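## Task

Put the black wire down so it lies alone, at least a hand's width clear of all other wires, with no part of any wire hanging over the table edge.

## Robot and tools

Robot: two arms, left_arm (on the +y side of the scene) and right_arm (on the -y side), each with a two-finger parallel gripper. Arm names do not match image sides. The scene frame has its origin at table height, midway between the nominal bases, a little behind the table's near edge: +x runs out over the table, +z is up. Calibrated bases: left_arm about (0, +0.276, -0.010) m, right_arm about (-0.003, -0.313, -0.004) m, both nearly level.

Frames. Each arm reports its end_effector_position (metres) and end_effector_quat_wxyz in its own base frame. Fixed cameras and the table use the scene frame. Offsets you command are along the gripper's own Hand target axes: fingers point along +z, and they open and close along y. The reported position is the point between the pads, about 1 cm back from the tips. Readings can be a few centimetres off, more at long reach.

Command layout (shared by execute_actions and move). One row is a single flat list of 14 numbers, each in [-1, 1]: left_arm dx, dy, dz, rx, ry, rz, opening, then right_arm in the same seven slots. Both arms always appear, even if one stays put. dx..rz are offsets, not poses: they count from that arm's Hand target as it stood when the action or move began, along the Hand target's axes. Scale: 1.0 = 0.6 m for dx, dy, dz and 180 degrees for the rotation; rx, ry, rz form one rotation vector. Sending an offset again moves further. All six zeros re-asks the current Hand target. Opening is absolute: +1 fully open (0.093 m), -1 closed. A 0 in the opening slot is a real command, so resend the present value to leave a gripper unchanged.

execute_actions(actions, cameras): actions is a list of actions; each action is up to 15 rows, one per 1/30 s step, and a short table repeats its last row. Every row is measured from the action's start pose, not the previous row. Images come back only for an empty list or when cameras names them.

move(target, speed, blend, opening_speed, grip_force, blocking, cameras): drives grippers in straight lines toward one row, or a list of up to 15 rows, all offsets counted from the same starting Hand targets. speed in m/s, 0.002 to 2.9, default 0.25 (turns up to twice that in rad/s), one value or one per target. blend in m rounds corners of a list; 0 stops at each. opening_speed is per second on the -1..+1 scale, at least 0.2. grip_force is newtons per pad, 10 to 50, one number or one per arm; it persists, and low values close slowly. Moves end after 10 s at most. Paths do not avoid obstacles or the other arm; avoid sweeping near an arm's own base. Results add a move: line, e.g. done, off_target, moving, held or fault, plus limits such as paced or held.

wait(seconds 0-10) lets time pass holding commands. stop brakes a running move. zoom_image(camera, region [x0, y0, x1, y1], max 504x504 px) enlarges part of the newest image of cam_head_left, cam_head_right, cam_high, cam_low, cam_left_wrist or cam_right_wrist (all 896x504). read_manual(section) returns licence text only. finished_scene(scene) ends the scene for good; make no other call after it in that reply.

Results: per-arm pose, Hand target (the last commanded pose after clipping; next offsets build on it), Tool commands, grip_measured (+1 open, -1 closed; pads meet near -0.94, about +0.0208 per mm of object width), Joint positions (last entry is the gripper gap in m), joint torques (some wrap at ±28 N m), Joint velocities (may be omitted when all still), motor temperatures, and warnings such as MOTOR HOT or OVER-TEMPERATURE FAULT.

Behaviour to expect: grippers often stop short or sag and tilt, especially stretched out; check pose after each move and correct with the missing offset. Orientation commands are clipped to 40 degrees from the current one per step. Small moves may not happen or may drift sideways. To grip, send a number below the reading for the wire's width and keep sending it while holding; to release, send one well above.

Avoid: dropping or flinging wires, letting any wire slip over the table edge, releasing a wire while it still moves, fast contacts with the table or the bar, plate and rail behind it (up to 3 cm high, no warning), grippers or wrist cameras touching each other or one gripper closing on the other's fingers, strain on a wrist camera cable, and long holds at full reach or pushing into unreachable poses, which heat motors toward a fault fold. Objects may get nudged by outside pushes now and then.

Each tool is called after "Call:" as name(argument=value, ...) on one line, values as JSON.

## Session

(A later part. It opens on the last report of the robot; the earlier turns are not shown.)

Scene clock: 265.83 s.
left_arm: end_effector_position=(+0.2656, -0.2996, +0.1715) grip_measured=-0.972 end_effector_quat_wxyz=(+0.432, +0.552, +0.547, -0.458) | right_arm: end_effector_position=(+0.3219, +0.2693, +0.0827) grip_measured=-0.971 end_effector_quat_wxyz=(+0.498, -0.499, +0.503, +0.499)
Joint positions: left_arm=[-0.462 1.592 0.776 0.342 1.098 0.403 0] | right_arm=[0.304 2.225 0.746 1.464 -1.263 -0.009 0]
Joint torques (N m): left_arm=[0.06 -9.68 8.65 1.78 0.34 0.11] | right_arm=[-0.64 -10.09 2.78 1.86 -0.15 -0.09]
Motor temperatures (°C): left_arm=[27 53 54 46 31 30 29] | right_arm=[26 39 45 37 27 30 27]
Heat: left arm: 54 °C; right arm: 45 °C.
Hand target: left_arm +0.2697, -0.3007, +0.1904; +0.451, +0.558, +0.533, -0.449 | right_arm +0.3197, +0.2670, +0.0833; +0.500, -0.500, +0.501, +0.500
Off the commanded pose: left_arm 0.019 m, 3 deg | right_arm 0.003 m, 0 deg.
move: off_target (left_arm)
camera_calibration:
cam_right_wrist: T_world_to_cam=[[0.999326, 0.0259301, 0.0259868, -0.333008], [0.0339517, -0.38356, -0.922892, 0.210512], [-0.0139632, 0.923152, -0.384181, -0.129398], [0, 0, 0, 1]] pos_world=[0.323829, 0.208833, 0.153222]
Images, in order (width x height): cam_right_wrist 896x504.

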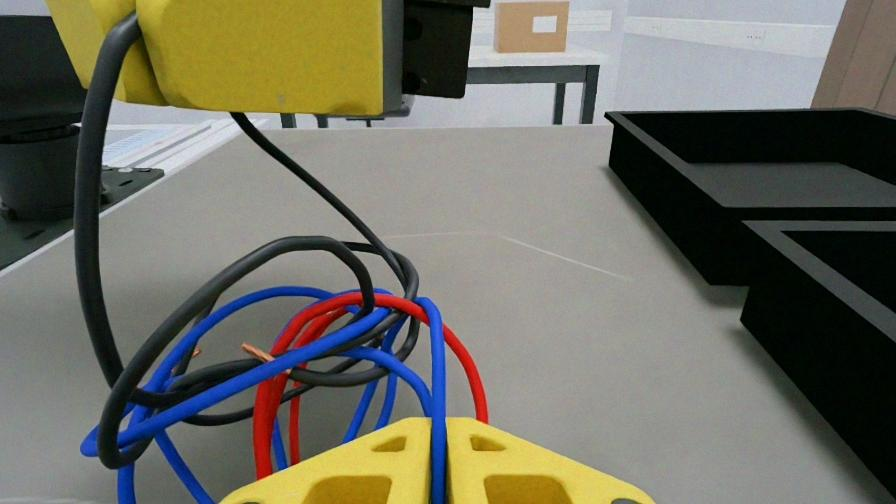

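Call:
move(target=[0,0,0,0,0,0,-1,0.02,0,-0.23,0,0,0,-1], speed=0.1, cameras=["cam_right_wrist","cam_left_wrist"])

Scene clock: 270.63 s.
left_arm: end_effector_position=(+0.2656, -0.2996, +0.1715) grip_measured=-0.972 end_effector_quat_wxyz=(+0.432, +0.552, +0.547, -0.458) | right_arm: end_effector_position=(+0.3207, +0.1311, +0.0648) grip_measured=-0.971 end_effector_quat_wxyz=(+0.522, -0.455, +0.542, +0.476)
Joint positions: left_arm=[-0.462 1.592 0.776 0.342 1.098 0.403 0] | right_arm=[-0.119 2.225 0.599 1.49 -1.556 -0.095 0]
Joint torques (N m): left_arm=[0.06 -9.66 8.64 1.78 0.34 0.11] | right_arm=[-0.62 -10.95 1.94 1.58 -0.21 -0.19]
Heat: left arm: 54 °C; right arm: 45 °C.
Hand target: left_arm +0.2697, -0.3007, +0.1904; +0.451, +0.558, +0.533, -0.449 | right_arm +0.3196, +0.1289, +0.0714; +0.500, -0.500, +0.501, +0.500
Off the commanded pose: left_arm 0.019 m, 3 deg | right_arm 0.007 m, 8 deg.
joint sent to its limit (right arm) — joint 5 (wrist yaw), lower limit. The joint targets are off in orientation, not in position.
move: off_target (left_arm, right_arm)
camera_calibration:
cam_left_wrist: T_world_to_cam=[[-0.99885, 0.0371234, 0.030337, 0.269224], [-0.00242974, 0.592767, -0.80537, 0.355452], [-0.0478809, -0.804518, -0.591996, -0.048844], [0, 0, 0, 1]] pos_world=[0.267439, -0.259991, 0.249188]
cam_right_wrist: T_world_to_cam=[[0.994525, -0.104044, -0.00971344, -0.306879], [-0.048563, -0.377883, -0.924579, 0.166802], [0.092526, 0.919989, -0.380867, -0.0427046], [0, 0, 0, 1]] pos_world=[0.317251, 0.0703904, 0.134976]
Images, in order (width x height): cam_left_wrist 896x504, cam_right_wrist 896x504.

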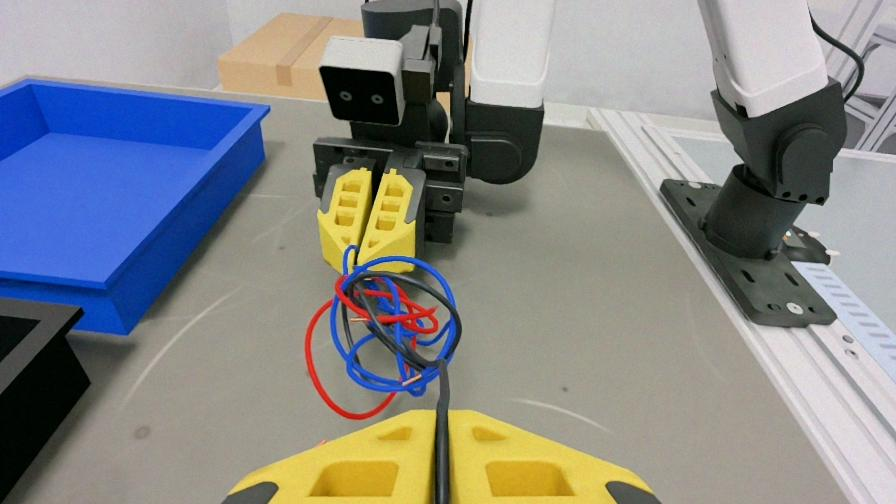

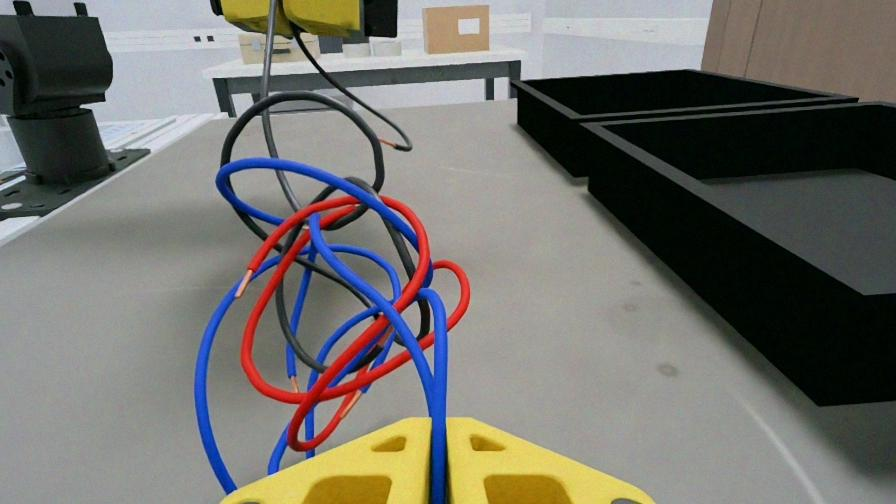

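Call:
move(target=[0.087,-0.005,-0.1865,0,0,0,-1,0,0,0,0.083,0,0,-1], speed=0.1, cameras=["cam_right_wrist"])

Scene clock: 278.87 s.
left_arm: end_effector_position=(+0.2646, -0.1829, +0.1561) grip_measured=-0.972 end_effector_quat_wxyz=(+0.447, +0.558, +0.536, -0.449) | right_arm: end_effector_position=(+0.3172, +0.1302, +0.0612) grip_measured=-0.971 end_effector_quat_wxyz=(+0.538, -0.422, +0.576, +0.448)
Joint positions: left_arm=[-0.067 1.604 0.887 -0.636 1.368 1.366 0] | right_arm=[-0.119 2.199 0.509 1.526 -1.445 -0.1 0]
Joint torques (N m): left_arm=[0.8 -5.44 7.84 0.56 0.87 0.17] | right_arm=[-0.44 -10.73 1.69 1.96 -0.07 -0.12]
Heat: left arm: 53 °C; right arm: 44 °C.
Hand target: left_arm +0.2705, -0.1809, +0.1604; +0.451, +0.558, +0.533, -0.449 | right_arm +0.3195, +0.1289, +0.0713; +0.561, -0.430, +0.562, +0.430
Off the commanded pose: left_arm 0.008 m, 1 deg | right_arm 0.011 m, 4 deg.
joint sent to its limit (right arm) — joint 4 (wrist pitch), upper limit. The joint targets still meet the commanded pose.
move: off_target (right_arm)
camera_calibration:
cam_right_wrist: T_world_to_cam=[[0.976654, -0.212561, -0.0310604, -0.282345], [-0.112353, -0.382197, -0.917225, 0.183305], [0.183095, 0.899301, -0.397156, -0.067967], [0, 0, 0, 1]] pos_world=[0.308793, 0.0711661, 0.132369]
Images, in order (width x height): cam_right_wrist 896x504.

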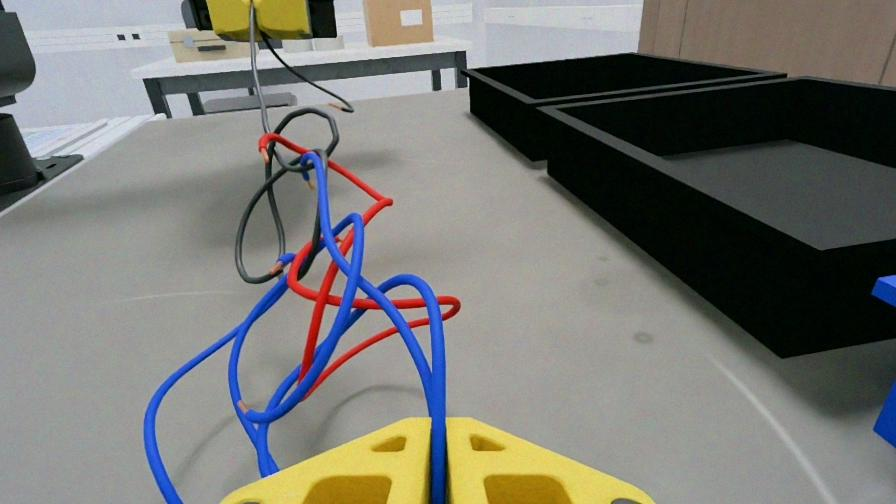

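Call:
zoom_image(camera="cam_right_wrist", region=[200, 40, 480, 320])

Scaled by 1.800.

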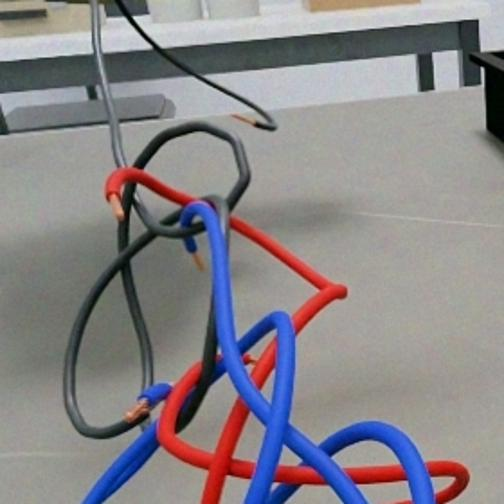

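Call:
move(target=[0.002,-0.003,-0.186,-0.136,0.003,-0.026,-1,0,0,0,0,0,0,-1], speed=0.1, cameras=["cam_right_wrist","cam_left_wrist"])

Call:
zoom_image(camera="cam_right_wrist", region=[150, 40, 480, 320])

Scene clock: 288.63 s.
left_arm: end_effector_position=(+0.2762, -0.0723, +0.1789) grip_measured=-0.972 end_effector_quat_wxyz=(+0.533, +0.432, +0.641, -0.342) | right_arm: end_effector_position=(+0.3176, +0.1301, +0.0611) grip_measured=-0.971 end_effector_quat_wxyz=(+0.538, -0.422, +0.577, +0.447)
Joint positions: left_arm=[0.36 1.39 0.788 -0.739 1.368 1.359 0] | right_arm=[-0.119 2.199 0.509 1.526 -1.443 -0.1 0]
Joint torques (N m): left_arm=[1.16 -6.45 4.89 0.6 0.87 0.19] | right_arm=[-0.46 -10.56 1.8 1.98 -0.1 -0.13]
Heat: left arm: 51 °C; right arm: 44 °C.
Hand target: left_arm +0.2711, -0.0710, +0.1804; +0.538, +0.430, +0.640, -0.341 | right_arm +0.3195, +0.1289, +0.0713; +0.561, -0.430, +0.562, +0.430
Off the commanded pose: left_arm 0.006 m, 1 deg | right_arm 0.010 m, 4 deg.
joint sent to its limit (right arm) — joint 4 (wrist pitch), upper limit. The joint targets still meet the commanded pose.
move: off_target (right_arm)
camera_calibration:
cam_left_wrist: T_world_to_cam=[[-0.923132, -0.384167, -0.0155966, 0.22798], [-0.212338, 0.543213, -0.8123, 0.28233], [0.320531, -0.746549, -0.583031, 0.0397994], [0, 0, 0, 1]] pos_world=[0.257648, -0.0360711, 0.256097]
cam_right_wrist: T_world_to_cam=[[0.976098, -0.215095, -0.0310958, -0.2823], [-0.113457, -0.382291, -0.91705, 0.183625], [0.185365, 0.898659, -0.397558, -0.0685315], [0, 0, 0, 1]] pos_world=[0.30909, 0.0710633, 0.132369]
Images, in order (width x height): cam_left_wrist 896x504, cam_right_wrist 896x504.

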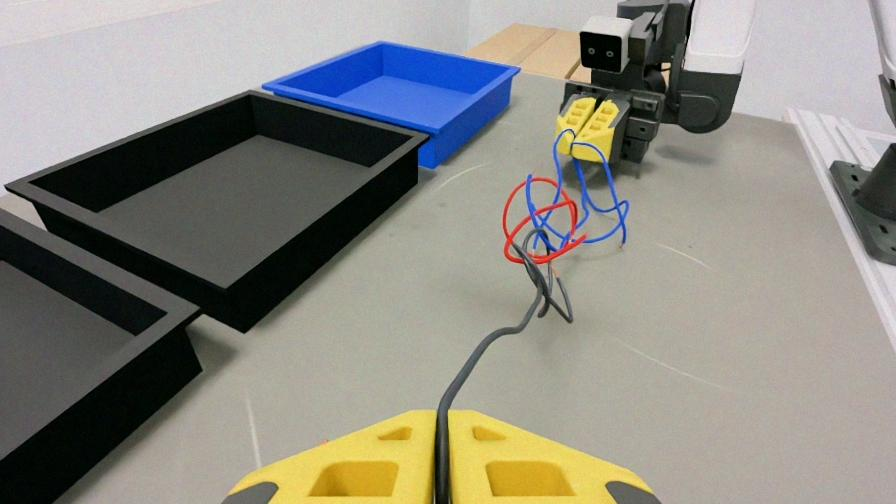

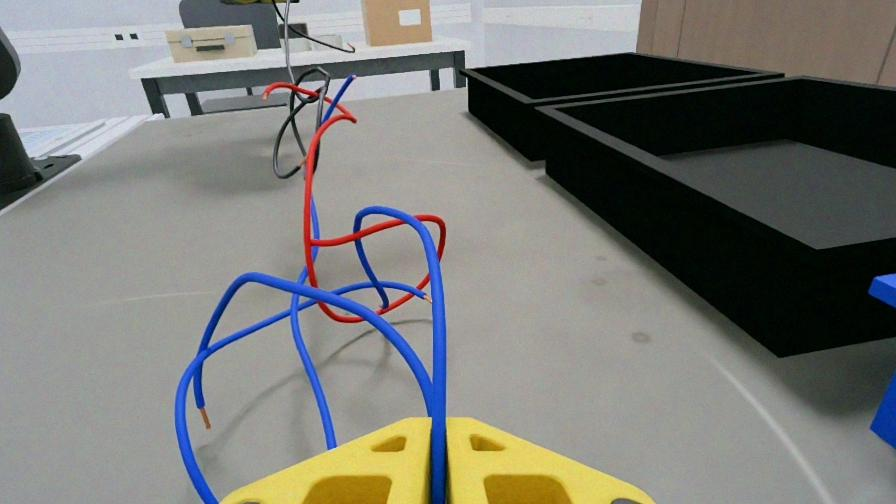

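Scaled by 1.527.

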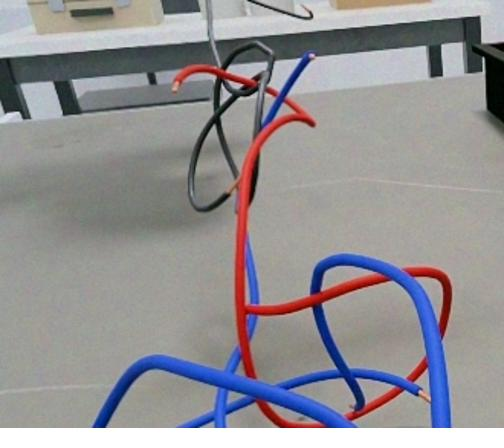

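Call:
move(target=[-0.0187,0.0677,-0.1593,-0.1365,0.0036,-0.0263,-1,0,0,0,0,0,0,-1], speed=0.1, cameras=["cam_right_wrist","cam_left_wrist"])

Call:
zoom_image(camera="cam_right_wrist", region=[150, 40, 480, 320])

Scene clock: 298.73 s.
left_arm: end_effector_position=(+0.2741, +0.0279, +0.2141) grip_measured=-0.972 end_effector_quat_wxyz=(+0.598, +0.284, +0.714, -0.226) | right_arm: end_effector_position=(+0.3178, +0.1301, +0.0611) grip_measured=-0.971 end_effector_quat_wxyz=(+0.538, -0.421, +0.577, +0.447)
Joint positions: left_arm=[0.743 1.209 0.773 -0.688 1.368 1.132 0] | right_arm=[-0.119 2.199 0.509 1.526 -1.442 -0.1 0]
Joint torques (N m): left_arm=[1.01 -5.03 4.9 1.19 0.63 0.05] | right_arm=[-0.47 -10.62 1.72 1.96 -0.11 -0.12]
Motor temperatures (°C): left_arm=[27 48 49 43 31 30 29] | right_arm=[26 43 43 39 27 30 27]
Heat: left arm: 49 °C; right arm: 43 °C.
Hand target: left_arm +0.2711, +0.0290, +0.2106; +0.599, +0.281, +0.718, -0.216 | right_arm +0.3195, +0.1289, +0.0713; +0.561, -0.430, +0.562, +0.430
Off the commanded pose: left_arm 0.005 m, 1 deg | right_arm 0.010 m, 4 deg.
joint sent to its limit (right arm) — joint 4 (wrist pitch), upper limit. The joint targets still meet the commanded pose.
move: off_target (right_arm)
camera_calibration:
cam_left_wrist: T_world_to_cam=[[-0.681491, -0.731756, -0.0102005, 0.207436], [-0.41216, 0.395291, -0.820895, 0.316748], [0.604727, -0.555228, -0.570988, 0.0500065], [0, 0, 0, 1]] pos_world=[0.241676, 0.0543498, 0.290686]
cam_right_wrist: T_world_to_cam=[[0.975842, -0.216254, -0.0310865, -0.282236], [-0.113933, -0.382302, -0.916987, 0.183775], [0.186417, 0.898376, -0.397705, -0.0688344], [0, 0, 0, 1]] pos_world=[0.309188, 0.0710621, 0.13237]
Images, in order (width x height): cam_left_wrist 896x504, cam_right_wrist 896x504.

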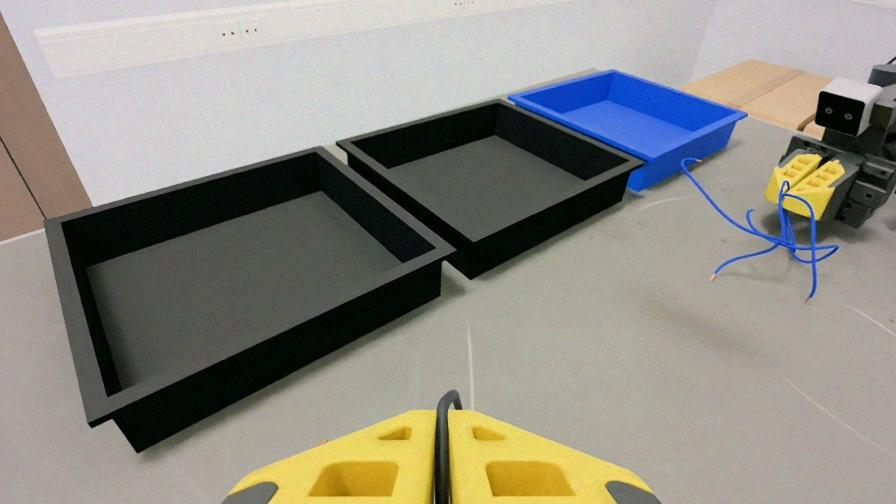

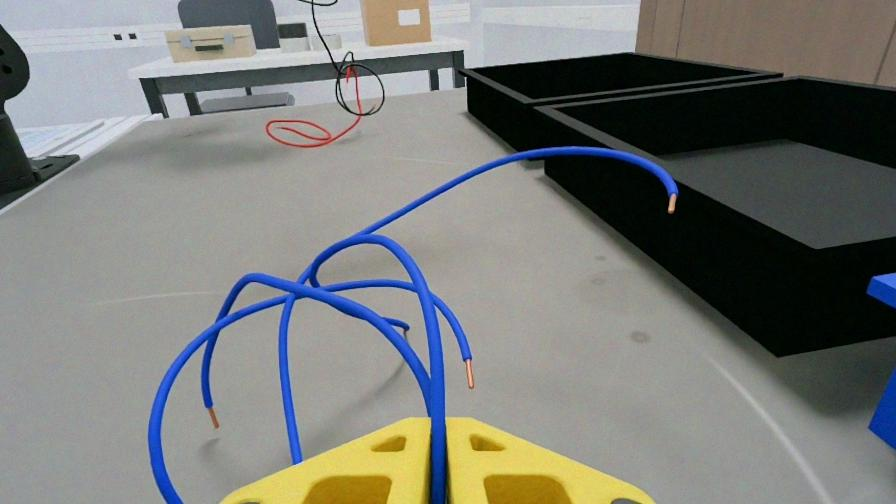

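Scaled by 1.527.

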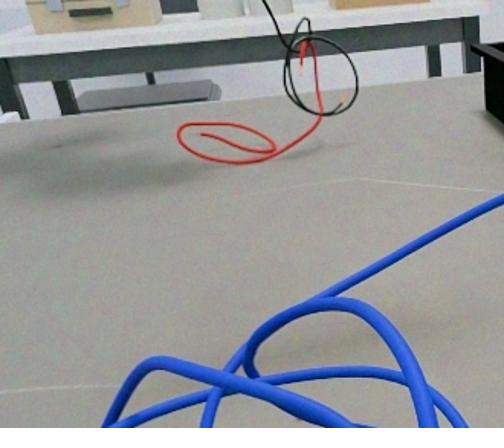

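Call:
move(target=[[0.041,-0.214,0.199,0.1636,-0.0044,0.0315,-1,0.0667,0,0,0,0.222,0,-1],[0.041,-0.214,0.199,0.1636,-0.0044,0.0315,-1,0.0667,0,0,0,0.222,0,-0.3],[0.041,-0.214,0.199,0.1636,-0.0044,0.0315,-1,-0.1,0,-0.05,0,0.222,0,-0.3]], speed=0.2, opening_speed=1.0, cameras=["cam_right_wrist","cam_left_wrist","cam_head_left"])

Call:
zoom_image(camera="cam_head_left", region=[180, 210, 560, 460])

Scene clock: 325.80 s.
left_arm: end_effector_position=(+0.2736, -0.1389, +0.1695) grip_measured=-0.972 end_effector_quat_wxyz=(+0.529, +0.460, +0.614, -0.362) | right_arm: end_effector_position=(+0.3070, +0.1014, +0.1228) grip_measured=-0.301 end_effector_quat_wxyz=(+0.326, -0.548, +0.724, +0.262)
Joint positions: left_arm=[0.081 1.266 0.52 0.11 1.268 0.656 0] | right_arm=[-0.082 1.576 1.044 -0.851 -0.847 -1.293 0.031]
Joint torques (N m): left_arm=[-0.95 -3.3 4.79 1.77 0.35 0.04] | right_arm=[-0.75 -7.21 8.32 0.53 -0.66 -0.26]
Heat: left arm: 45 °C; right arm: 44 °C.
Hand target: left_arm +0.2712, -0.1409, +0.1605; +0.523, +0.457, +0.621, -0.364 | right_arm +0.3118, +0.1000, +0.1314; +0.335, -0.551, +0.719, +0.257
Off the commanded pose: left_arm 0.009 m, 1 deg | right_arm 0.010 m, 1 deg.
move: done
camera_calibration:
cam_left_wrist: T_world_to_cam=[[-0.951177, -0.306631, -0.0351971, 0.221626], [-0.146459, 0.548793, -0.823028, 0.294835], [0.271682, -0.777691, -0.566909, -0.00841937], [0, 0, 0, 1]] pos_world=[0.256275, -0.100394, 0.245685]
cam_right_wrist: T_world_to_cam=[[0.975331, -0.220081, -0.0171402, -0.277247], [-0.20352, -0.866426, -0.455945, 0.248104], [0.0854943, 0.448185, -0.889843, 0.120508], [0, 0, 0, 1]] pos_world=[0.310599, 0.0999371, 0.215603]
Images, in order (width x height): cam_head_left 896x504, cam_left_wrist 896x504, cam_right_wrist 896x504.

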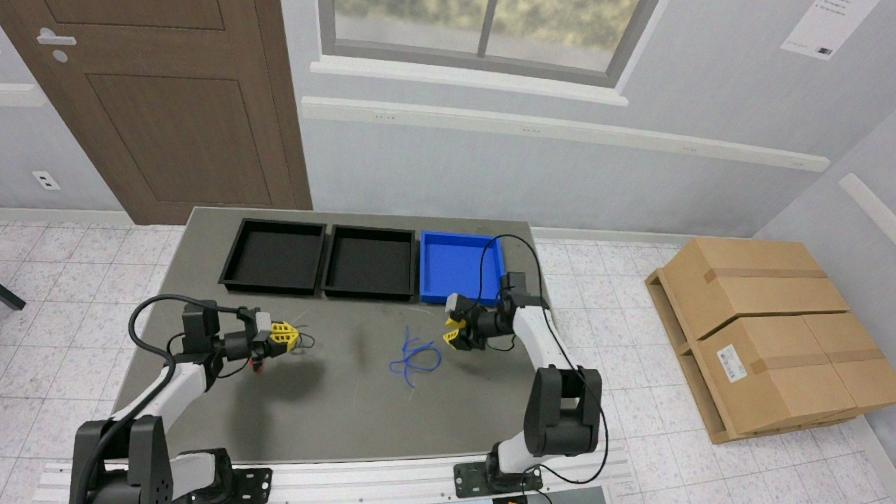

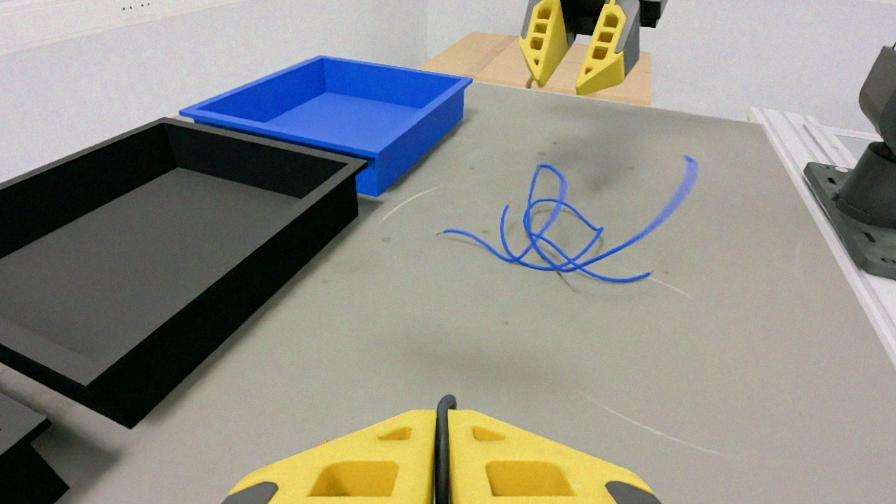

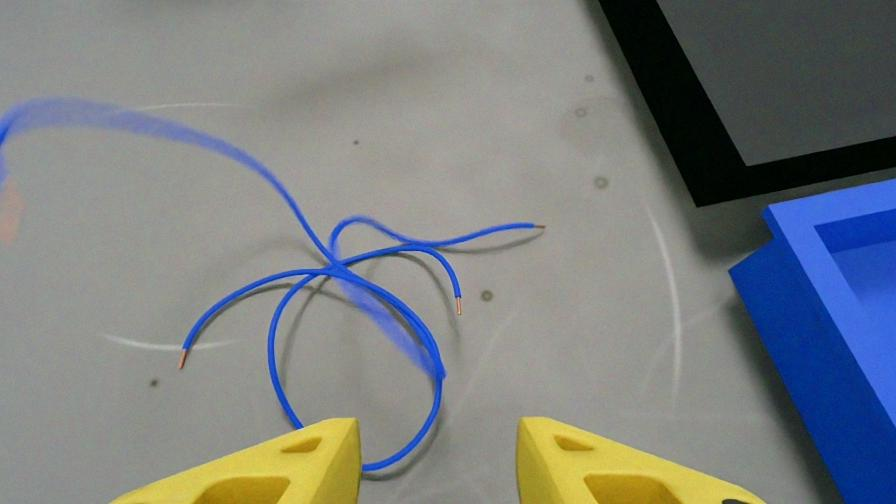

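Scaled by 1.326.

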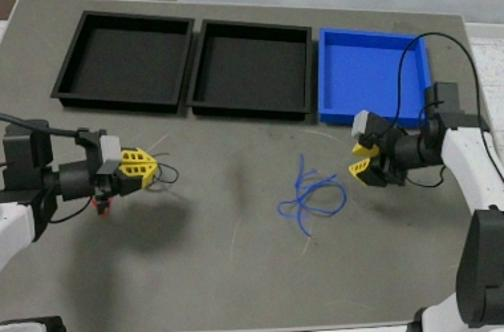

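Call:
move(target=[0,0,0,0,0,0,-1,-0.182,0.146,0.2463,-0.0754,-0.1395,-0.0394,-0.3], speed=0.3, cameras=["cam_right_wrist"])

Scene clock: 337.23 s.
left_arm: end_effector_position=(+0.2736, -0.1389, +0.1695) grip_measured=-0.972 end_effector_quat_wxyz=(+0.529, +0.460, +0.614, -0.362) | right_arm: end_effector_position=(+0.2763, +0.3000, +0.1281) grip_measured=-0.301 end_effector_quat_wxyz=(-0.438, +0.565, -0.551, -0.431)
Joint positions: left_arm=[0.081 1.266 0.52 0.11 1.268 0.656 0] | right_arm=[0.458 1.712 0.74 0.447 -1.057 -0.486 0.031]
Joint torques (N m): left_arm=[-0.92 -3.3 4.79 1.77 0.35 0.03] | right_arm=[0.05 -6.93 4.88 1.85 -0.28 -0.01]
Motor temperatures (°C): left_arm=[27 43 45 46 31 30 29] | right_arm=[26 42 44 37 27 30 27]
Heat: left arm: 46 °C; right arm: 44 °C.
Hand target: left_arm +0.2712, -0.1409, +0.1605; +0.523, +0.457, +0.621, -0.364 | right_arm +0.2747, +0.2999, +0.1199; -0.431, +0.561, -0.559, -0.432
Off the commanded pose: left_arm 0.009 m, 1 deg | right_arm 0.008 m, 1 deg.
move: done
camera_calibration:
cam_right_wrist: T_world_to_cam=[[0.998065, 0.0452718, 0.0426186, -0.297023], [0.0611999, -0.594308, -0.801905, 0.30586], [-0.0109752, 0.802962, -0.595929, -0.0785497], [0, 0, 0, 1]] pos_world=[0.276867, 0.258294, 0.211119]
Images, in order (width x height): cam_right_wrist 896x504.

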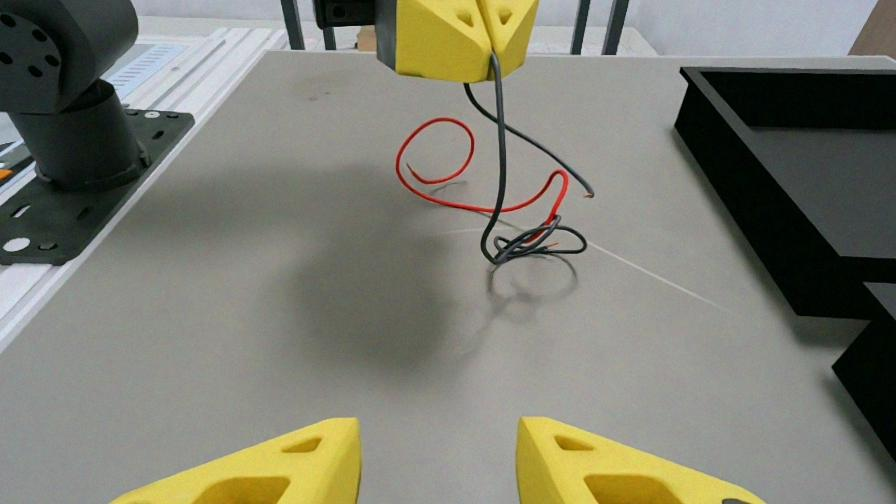

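Call:
move(target=[-0.179,-0.022,0.046,0,0,0,-1,0,0,0,0,0,0,-0.3], speed=0.15, cameras=["cam_right_wrist"])

Scene clock: 351.60 s.
left_arm: end_effector_position=(+0.2704, -0.1891, +0.2470) grip_measured=-0.972 end_effector_quat_wxyz=(+0.513, +0.453, +0.627, -0.372) | right_arm: end_effector_position=(+0.2764, +0.3000, +0.1282) grip_measured=-0.301 end_effector_quat_wxyz=(-0.438, +0.565, -0.551, -0.431)
Joint positions: left_arm=[-0.146 1.118 0.716 -0.017 1.069 0.371 0] | right_arm=[0.458 1.712 0.74 0.449 -1.057 -0.486 0.031]
Joint torques (N m): left_arm=[-0.91 -4.57 9.69 1.77 0.19 0.02] | right_arm=[0.01 -6.83 4.9 1.83 -0.29 -0.06]
Heat: left arm: 47 °C; right arm: 44 °C.
Hand target: left_arm +0.2713, -0.1908, +0.2603; +0.523, +0.457, +0.621, -0.364 | right_arm +0.2747, +0.2999, +0.1200; -0.431, +0.561, -0.559, -0.432
Off the commanded pose: left_arm 0.013 m, 2 deg | right_arm 0.008 m, 1 deg.
move: off_target (left_arm)
camera_calibration:
cam_right_wrist: T_world_to_cam=[[0.998044, 0.0451175, 0.0432663, -0.297118], [0.0616233, -0.593922, -0.802159, 0.305777], [-0.0104946, 0.803257, -0.595541, -0.0787814], [0, 0, 0, 1]] pos_world=[0.276868, 0.258295, 0.21122]
Images, in order (width x height): cam_right_wrist 896x504.

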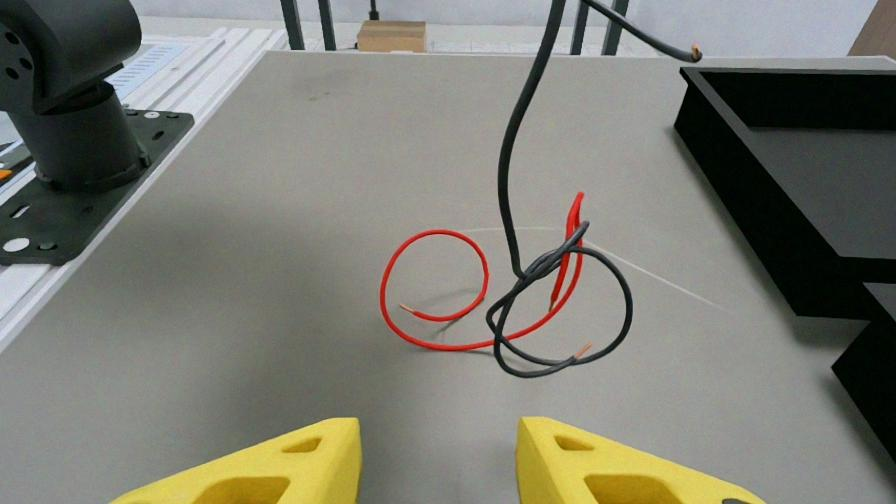

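Call:
move(target=[[0,0,0,0,0,0,-1,0.0522,0.049,0.2328,0,0,0,-0.3],[0,0,0,0,0,0,-1,0.0522,0.049,0.2328,0,0,0,-1]], speed=0.2, cameras=["cam_right_wrist"])

Scene clock: 362.93 s.
left_arm: end_effector_position=(+0.2704, -0.1890, +0.2469) grip_measured=-0.972 end_effector_quat_wxyz=(+0.513, +0.453, +0.627, -0.372) | right_arm: end_effector_position=(+0.2383, +0.4231, +0.0530) grip_measured=-0.975 end_effector_quat_wxyz=(-0.424, +0.566, -0.559, -0.434)
Joint positions: left_arm=[-0.146 1.118 0.716 -0.018 1.069 0.371 0] | right_arm=[0.824 2.111 0.842 0.906 -0.731 -0.243 0]
Joint torques (N m): left_arm=[-0.94 -4.57 9.7 1.79 0.2 0.03] | right_arm=[-0.5 -9.18 6.57 2.08 -0.13 -0.03]
Heat: left arm: 47 °C; right arm: 44 °C.
Hand target: left_arm +0.2712, -0.1908, +0.2604; +0.523, +0.457, +0.621, -0.364 | right_arm +0.2449, +0.4268, +0.0541; -0.431, +0.561, -0.559, -0.432
Off the commanded pose: left_arm 0.014 m, 2 deg | right_arm 0.008 m, 1 deg.
move: off_target (left_arm)
camera_calibration:
cam_right_wrist: T_world_to_cam=[[0.99844, 0.0530596, 0.0174127, -0.263487], [0.0461978, -0.609621, -0.791346, 0.330662], [-0.0313734, 0.790915, -0.611121, -0.211814], [0, 0, 0, 1]] pos_world=[0.241154, 0.383086, 0.136813]
Images, in order (width x height): cam_right_wrist 896x504.

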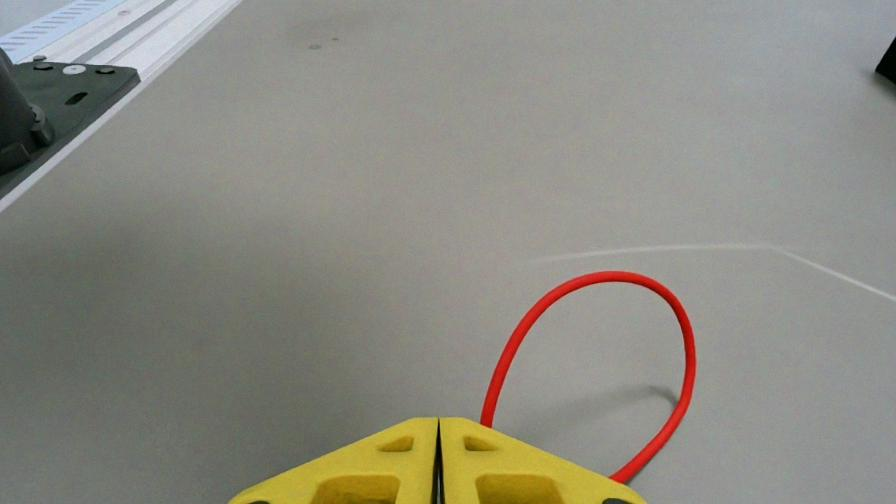

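Call:
move(target=[[0,0,0,0,0,0,-1,0.0149,-0.02,-0.0565,0,0,0,-1],[0,0,0,0,0,0,-1,0.0149,-0.02,-0.0565,0,0,0,-0.3],[0,0,0,0,0,0,-1,-0.002,-0.02,0.0205,0,0,0,-0.3],[0,0,0,0,0,0,-1,-0.002,-0.02,0.0205,0,0,0,-1]], speed=0.2, cameras=["cam_right_wrist"])

Scene clock: 372.53 s.
left_arm: end_effector_position=(+0.2704, -0.1890, +0.2469) grip_measured=-0.972 end_effector_quat_wxyz=(+0.513, +0.452, +0.627, -0.372) | right_arm: end_effector_position=(+0.2511, +0.4369, +0.0560) grip_measured=-0.971 end_effector_quat_wxyz=(-0.434, +0.566, -0.550, -0.434)
Joint positions: left_arm=[-0.146 1.118 0.716 -0.018 1.068 0.371 0] | right_arm=[0.824 2.156 0.92 0.9 -0.731 -0.243 0]
Joint torques (N m): left_arm=[-0.91 -4.59 9.7 1.79 0.21 0.03] | right_arm=[-0.51 -9.78 6.78 1.83 -0.15 -0.04]
Heat: left arm: 49 °C; right arm: 44 °C.
Hand target: left_arm +0.2713, -0.1908, +0.2604; +0.523, +0.457, +0.621, -0.364 | right_arm +0.2567, +0.4392, +0.0521; -0.431, +0.561, -0.559, -0.432
Off the commanded pose: left_arm 0.014 m, 2 deg | right_arm 0.007 m, 1 deg.
move: off_target (left_arm)
camera_calibration:
cam_right_wrist: T_world_to_cam=[[0.997907, 0.0529762, 0.0370814, -0.278034], [0.0613319, -0.593678, -0.802362, 0.330677], [-0.0204917, 0.802957, -0.595684, -0.229351], [0, 0, 0, 1]] pos_world=[0.252472, 0.395204, 0.139012]
Images, in order (width x height): cam_right_wrist 896x504.

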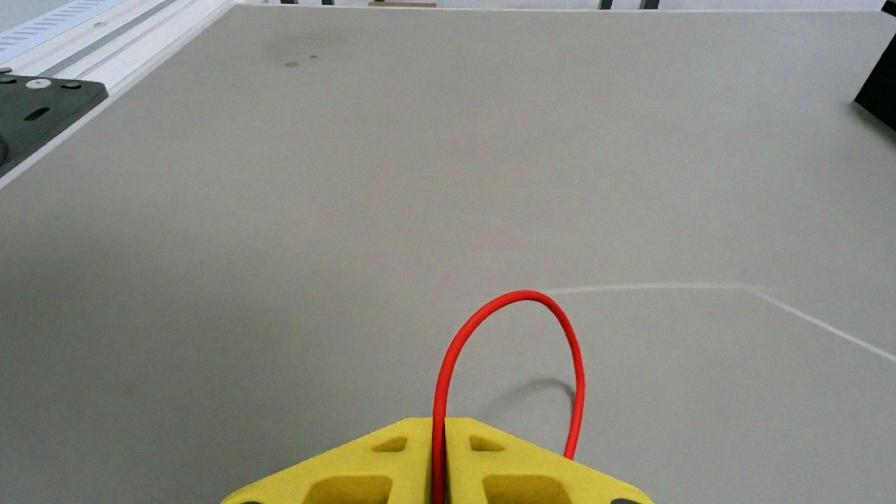

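Call:
move(target=[-0.0015,0.0537,-0.161,0,0,0,-1,0.0432,0.0757,-0.2295,0,0,0,-1], speed=0.15, cameras=["cam_right_wrist","cam_head_left"])

Call:
zoom_image(camera="cam_head_left", region=[180, 210, 560, 460])

Scene clock: 380.60 s.
left_arm: end_effector_position=(+0.2680, -0.0941, +0.2736) grip_measured=-0.972 end_effector_quat_wxyz=(+0.518, +0.453, +0.624, -0.370) | right_arm: end_effector_position=(+0.2141, +0.3019, +0.0595) grip_measured=-0.971 end_effector_quat_wxyz=(-0.431, +0.559, -0.561, -0.433)
Joint positions: left_arm=[0.283 1.332 1.124 -1.161 1.377 1.373 0] | right_arm=[0.576 1.847 0.429 0.967 -0.946 -0.37 0]
Joint torques (N m): left_arm=[0.72 -3.64 8.72 0.55 0.8 0.17] | right_arm=[-0.62 -9.25 3.28 1.65 -0.38 -0.22]
Motor temperatures (°C): left_arm=[27 41 50 46 31 30 29] | right_arm=[26 41 44 41 27 30 27]
Heat: left arm: 50 °C; right arm: 44 °C.
Hand target: left_arm +0.2712, -0.0910, +0.2804; +0.523, +0.457, +0.621, -0.364 | right_arm +0.2119, +0.2993, +0.0622; -0.431, +0.561, -0.559, -0.432
Off the commanded pose: left_arm 0.008 m, 1 deg | right_arm 0.004 m, 0 deg.
move: done
camera_calibration:
cam_right_wrist: T_world_to_cam=[[0.999179, 0.0356749, 0.0191834, -0.228007], [0.0368093, -0.602059, -0.797603, 0.263065], [-0.0169049, 0.797654, -0.602878, -0.118421], [0, 0, 0, 1]] pos_world=[0.216135, 0.260974, 0.142802]
Images, in order (width x height): cam_head_left 896x504, cam_right_wrist 896x504.

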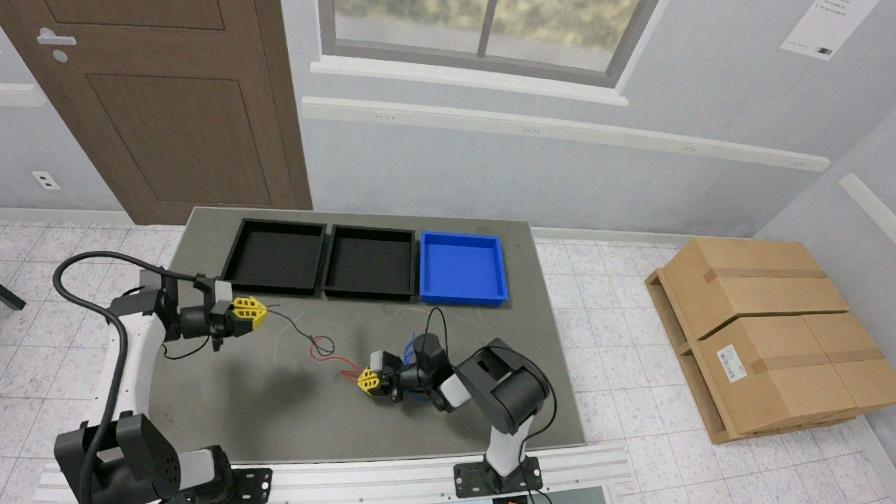

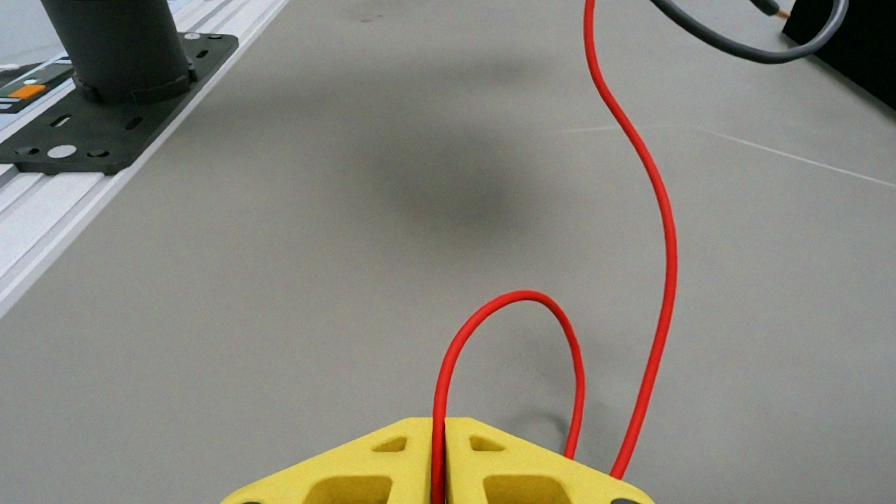

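Scaled by 1.326.

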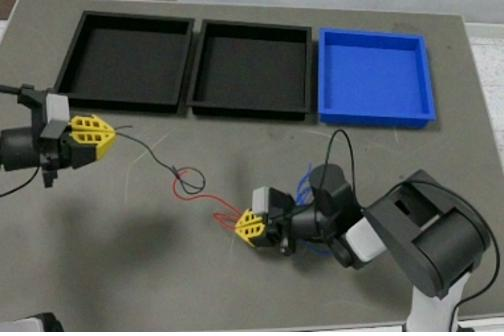

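Call:
move(target=[0.071,0.031,-0.19,-0.1365,0.0036,-0.0262,-1,0.0255,0.0337,-0.0965,0,0,0,-1], speed=0.15, cameras=["cam_right_wrist","cam_head_left"])

Call:
zoom_image(camera="cam_head_left", region=[180, 210, 560, 460])

Scene clock: 387.50 s.
left_arm: end_effector_position=(+0.2535, +0.0278, +0.2661) grip_measured=-0.972 end_effector_quat_wxyz=(+0.593, +0.319, +0.702, -0.232) | right_arm: end_effector_position=(+0.1937, +0.2416, +0.0601) grip_measured=-0.971 end_effector_quat_wxyz=(-0.430, +0.560, -0.561, -0.432)
Joint positions: left_arm=[0.814 1.362 1.115 -1.543 1.377 1.848 0] | right_arm=[0.386 1.668 0.28 0.772 -1.111 -0.562 0]
Joint torques (N m): left_arm=[0.81 -3.34 4.52 -0.12 0.74 0.18] | right_arm=[-0.8 -7.15 3.44 1.48 -0.49 -0.22]
Heat: left arm: 51 °C; right arm: 44 °C.
Hand target: left_arm +0.2513, +0.0290, +0.2605; +0.589, +0.312, +0.705, -0.242 | right_arm +0.1918, +0.2393, +0.0621; -0.431, +0.561, -0.559, -0.432
Off the commanded pose: left_arm 0.006 m, 2 deg | right_arm 0.004 m, 0 deg.
joint sent to its limit (left arm) — joint 4 (wrist pitch), lower limit. The joint targets still meet the commanded pose.
move: done
camera_calibration:
cam_right_wrist: T_world_to_cam=[[0.999117, 0.0375101, 0.0189038, -0.205913], [0.0377343, -0.603817, -0.796229, 0.228243], [-0.0184522, 0.79624, -0.604699, -0.069493], [0, 0, 0, 1]] pos_world=[0.195837, 0.200874, 0.143604]
Images, in order (width x height): cam_head_left 896x504, cam_right_wrist 896x504.

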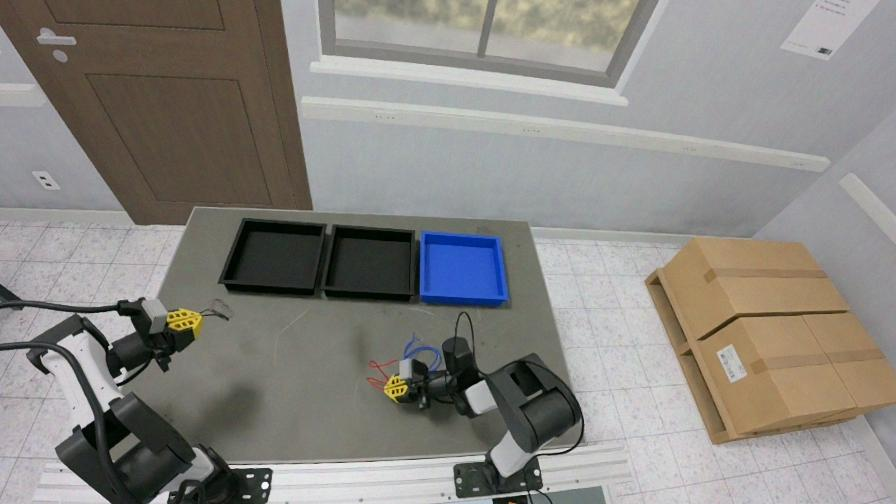

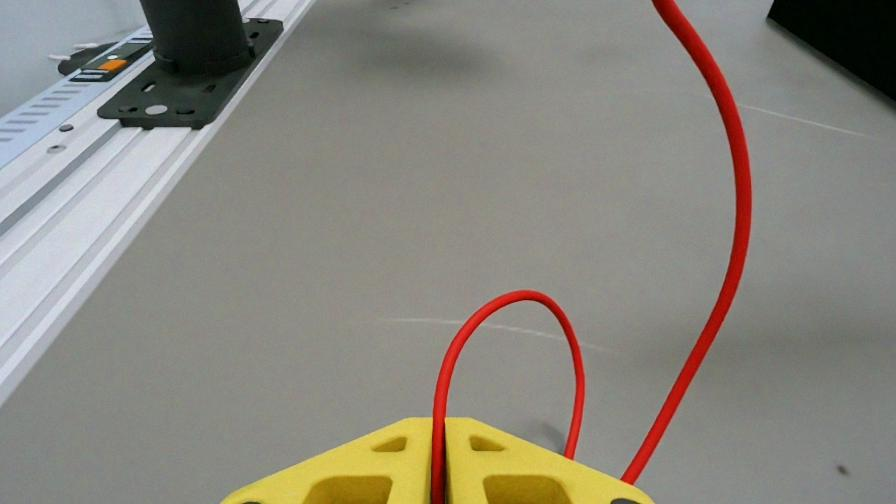

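Scaled by 1.326.

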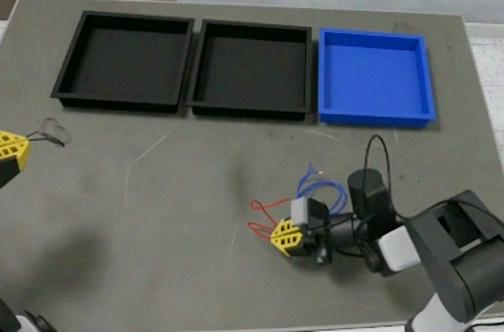

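Call:
move(target=[[0.192,-0.058,0.054,0,0.222,0,-1,0.05,0,0,0,0.222,0,-1],[0.192,-0.058,0.054,0,0.222,0,-1,0.05,0,0,0,0.222,0,-0.3],[0.192,-0.058,0.054,0,0.222,0,-1,-0.111,0,-0.042,0,0.222,0,-0.3]], speed=0.2, opening_speed=1.0, cameras=["cam_head_left","cam_left_wrist","cam_low"])

Scene clock: 417.97 s.
left_arm: end_effector_position=(+0.2387, +0.0011, +0.1442) grip_measured=-0.972 end_effector_quat_wxyz=(+0.317, +0.373, +0.863, -0.127) | right_arm: end_effector_position=(+0.1898, +0.2307, +0.1257) grip_measured=-0.301 end_effector_quat_wxyz=(-0.209, +0.674, -0.675, -0.217)
Joint positions: left_arm=[0.446 1.135 0.863 -1.03 0.651 1.171 0] | right_arm=[0.61 1.332 0.942 -0.808 -0.498 -0.863 0.031]
Joint torques (N m): left_arm=[-0.91 -4.29 4.97 1.02 0.37 0.01] | right_arm=[-0.18 -5.57 8.57 0.92 -0.35 -0.13]
Heat: left arm: 46 °C; right arm: 44 °C.
Hand target: left_arm +0.2353, -0.0002, +0.1404; +0.313, +0.376, +0.864, -0.121 | right_arm +0.1919, +0.2319, +0.1330; -0.214, +0.675, -0.673, -0.214
Off the commanded pose: left_arm 0.005 m, 1 deg | right_arm 0.008 m, 1 deg.
move: done
camera_calibration:
cam_left_wrist: T_world_to_cam=[[-0.725532, -0.688152, -0.00703463, 0.173014], [-0.661616, 0.700295, -0.26805, 0.234866], [0.189385, -0.189825, -0.963379, 0.171864], [0, 0, 0, 1]] pos_world=[0.24837, -0.0127912, 0.229743]
Images, in order (width x height): cam_head_left 896x504, cam_low 896x504, cam_left_wrist 896x504.

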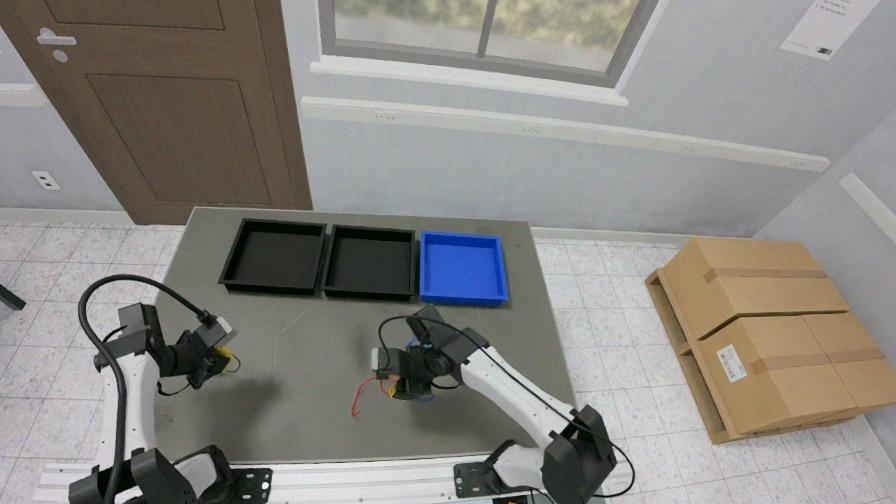

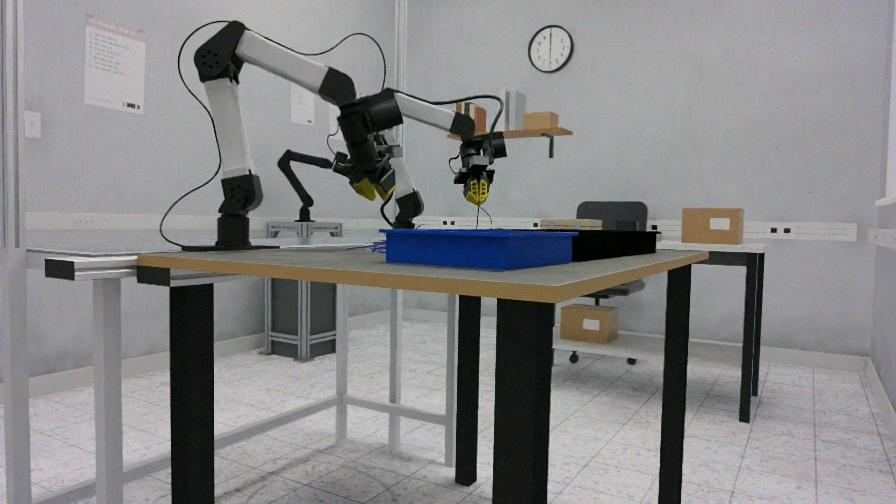

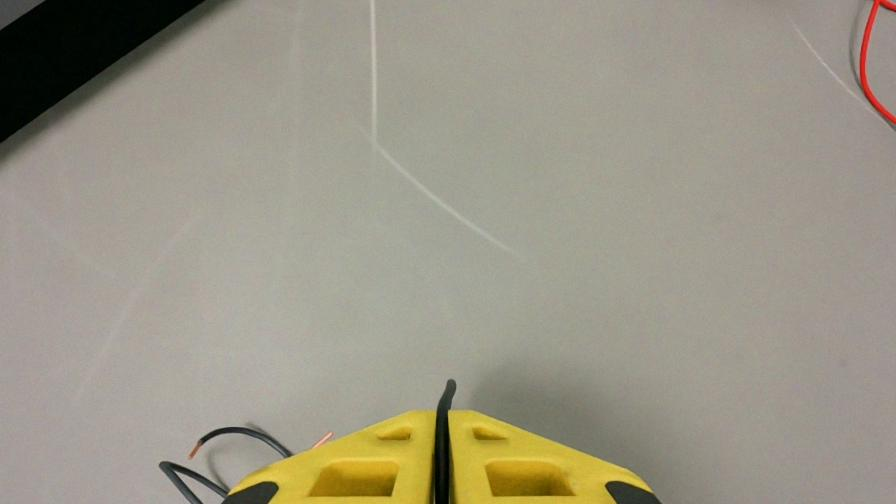

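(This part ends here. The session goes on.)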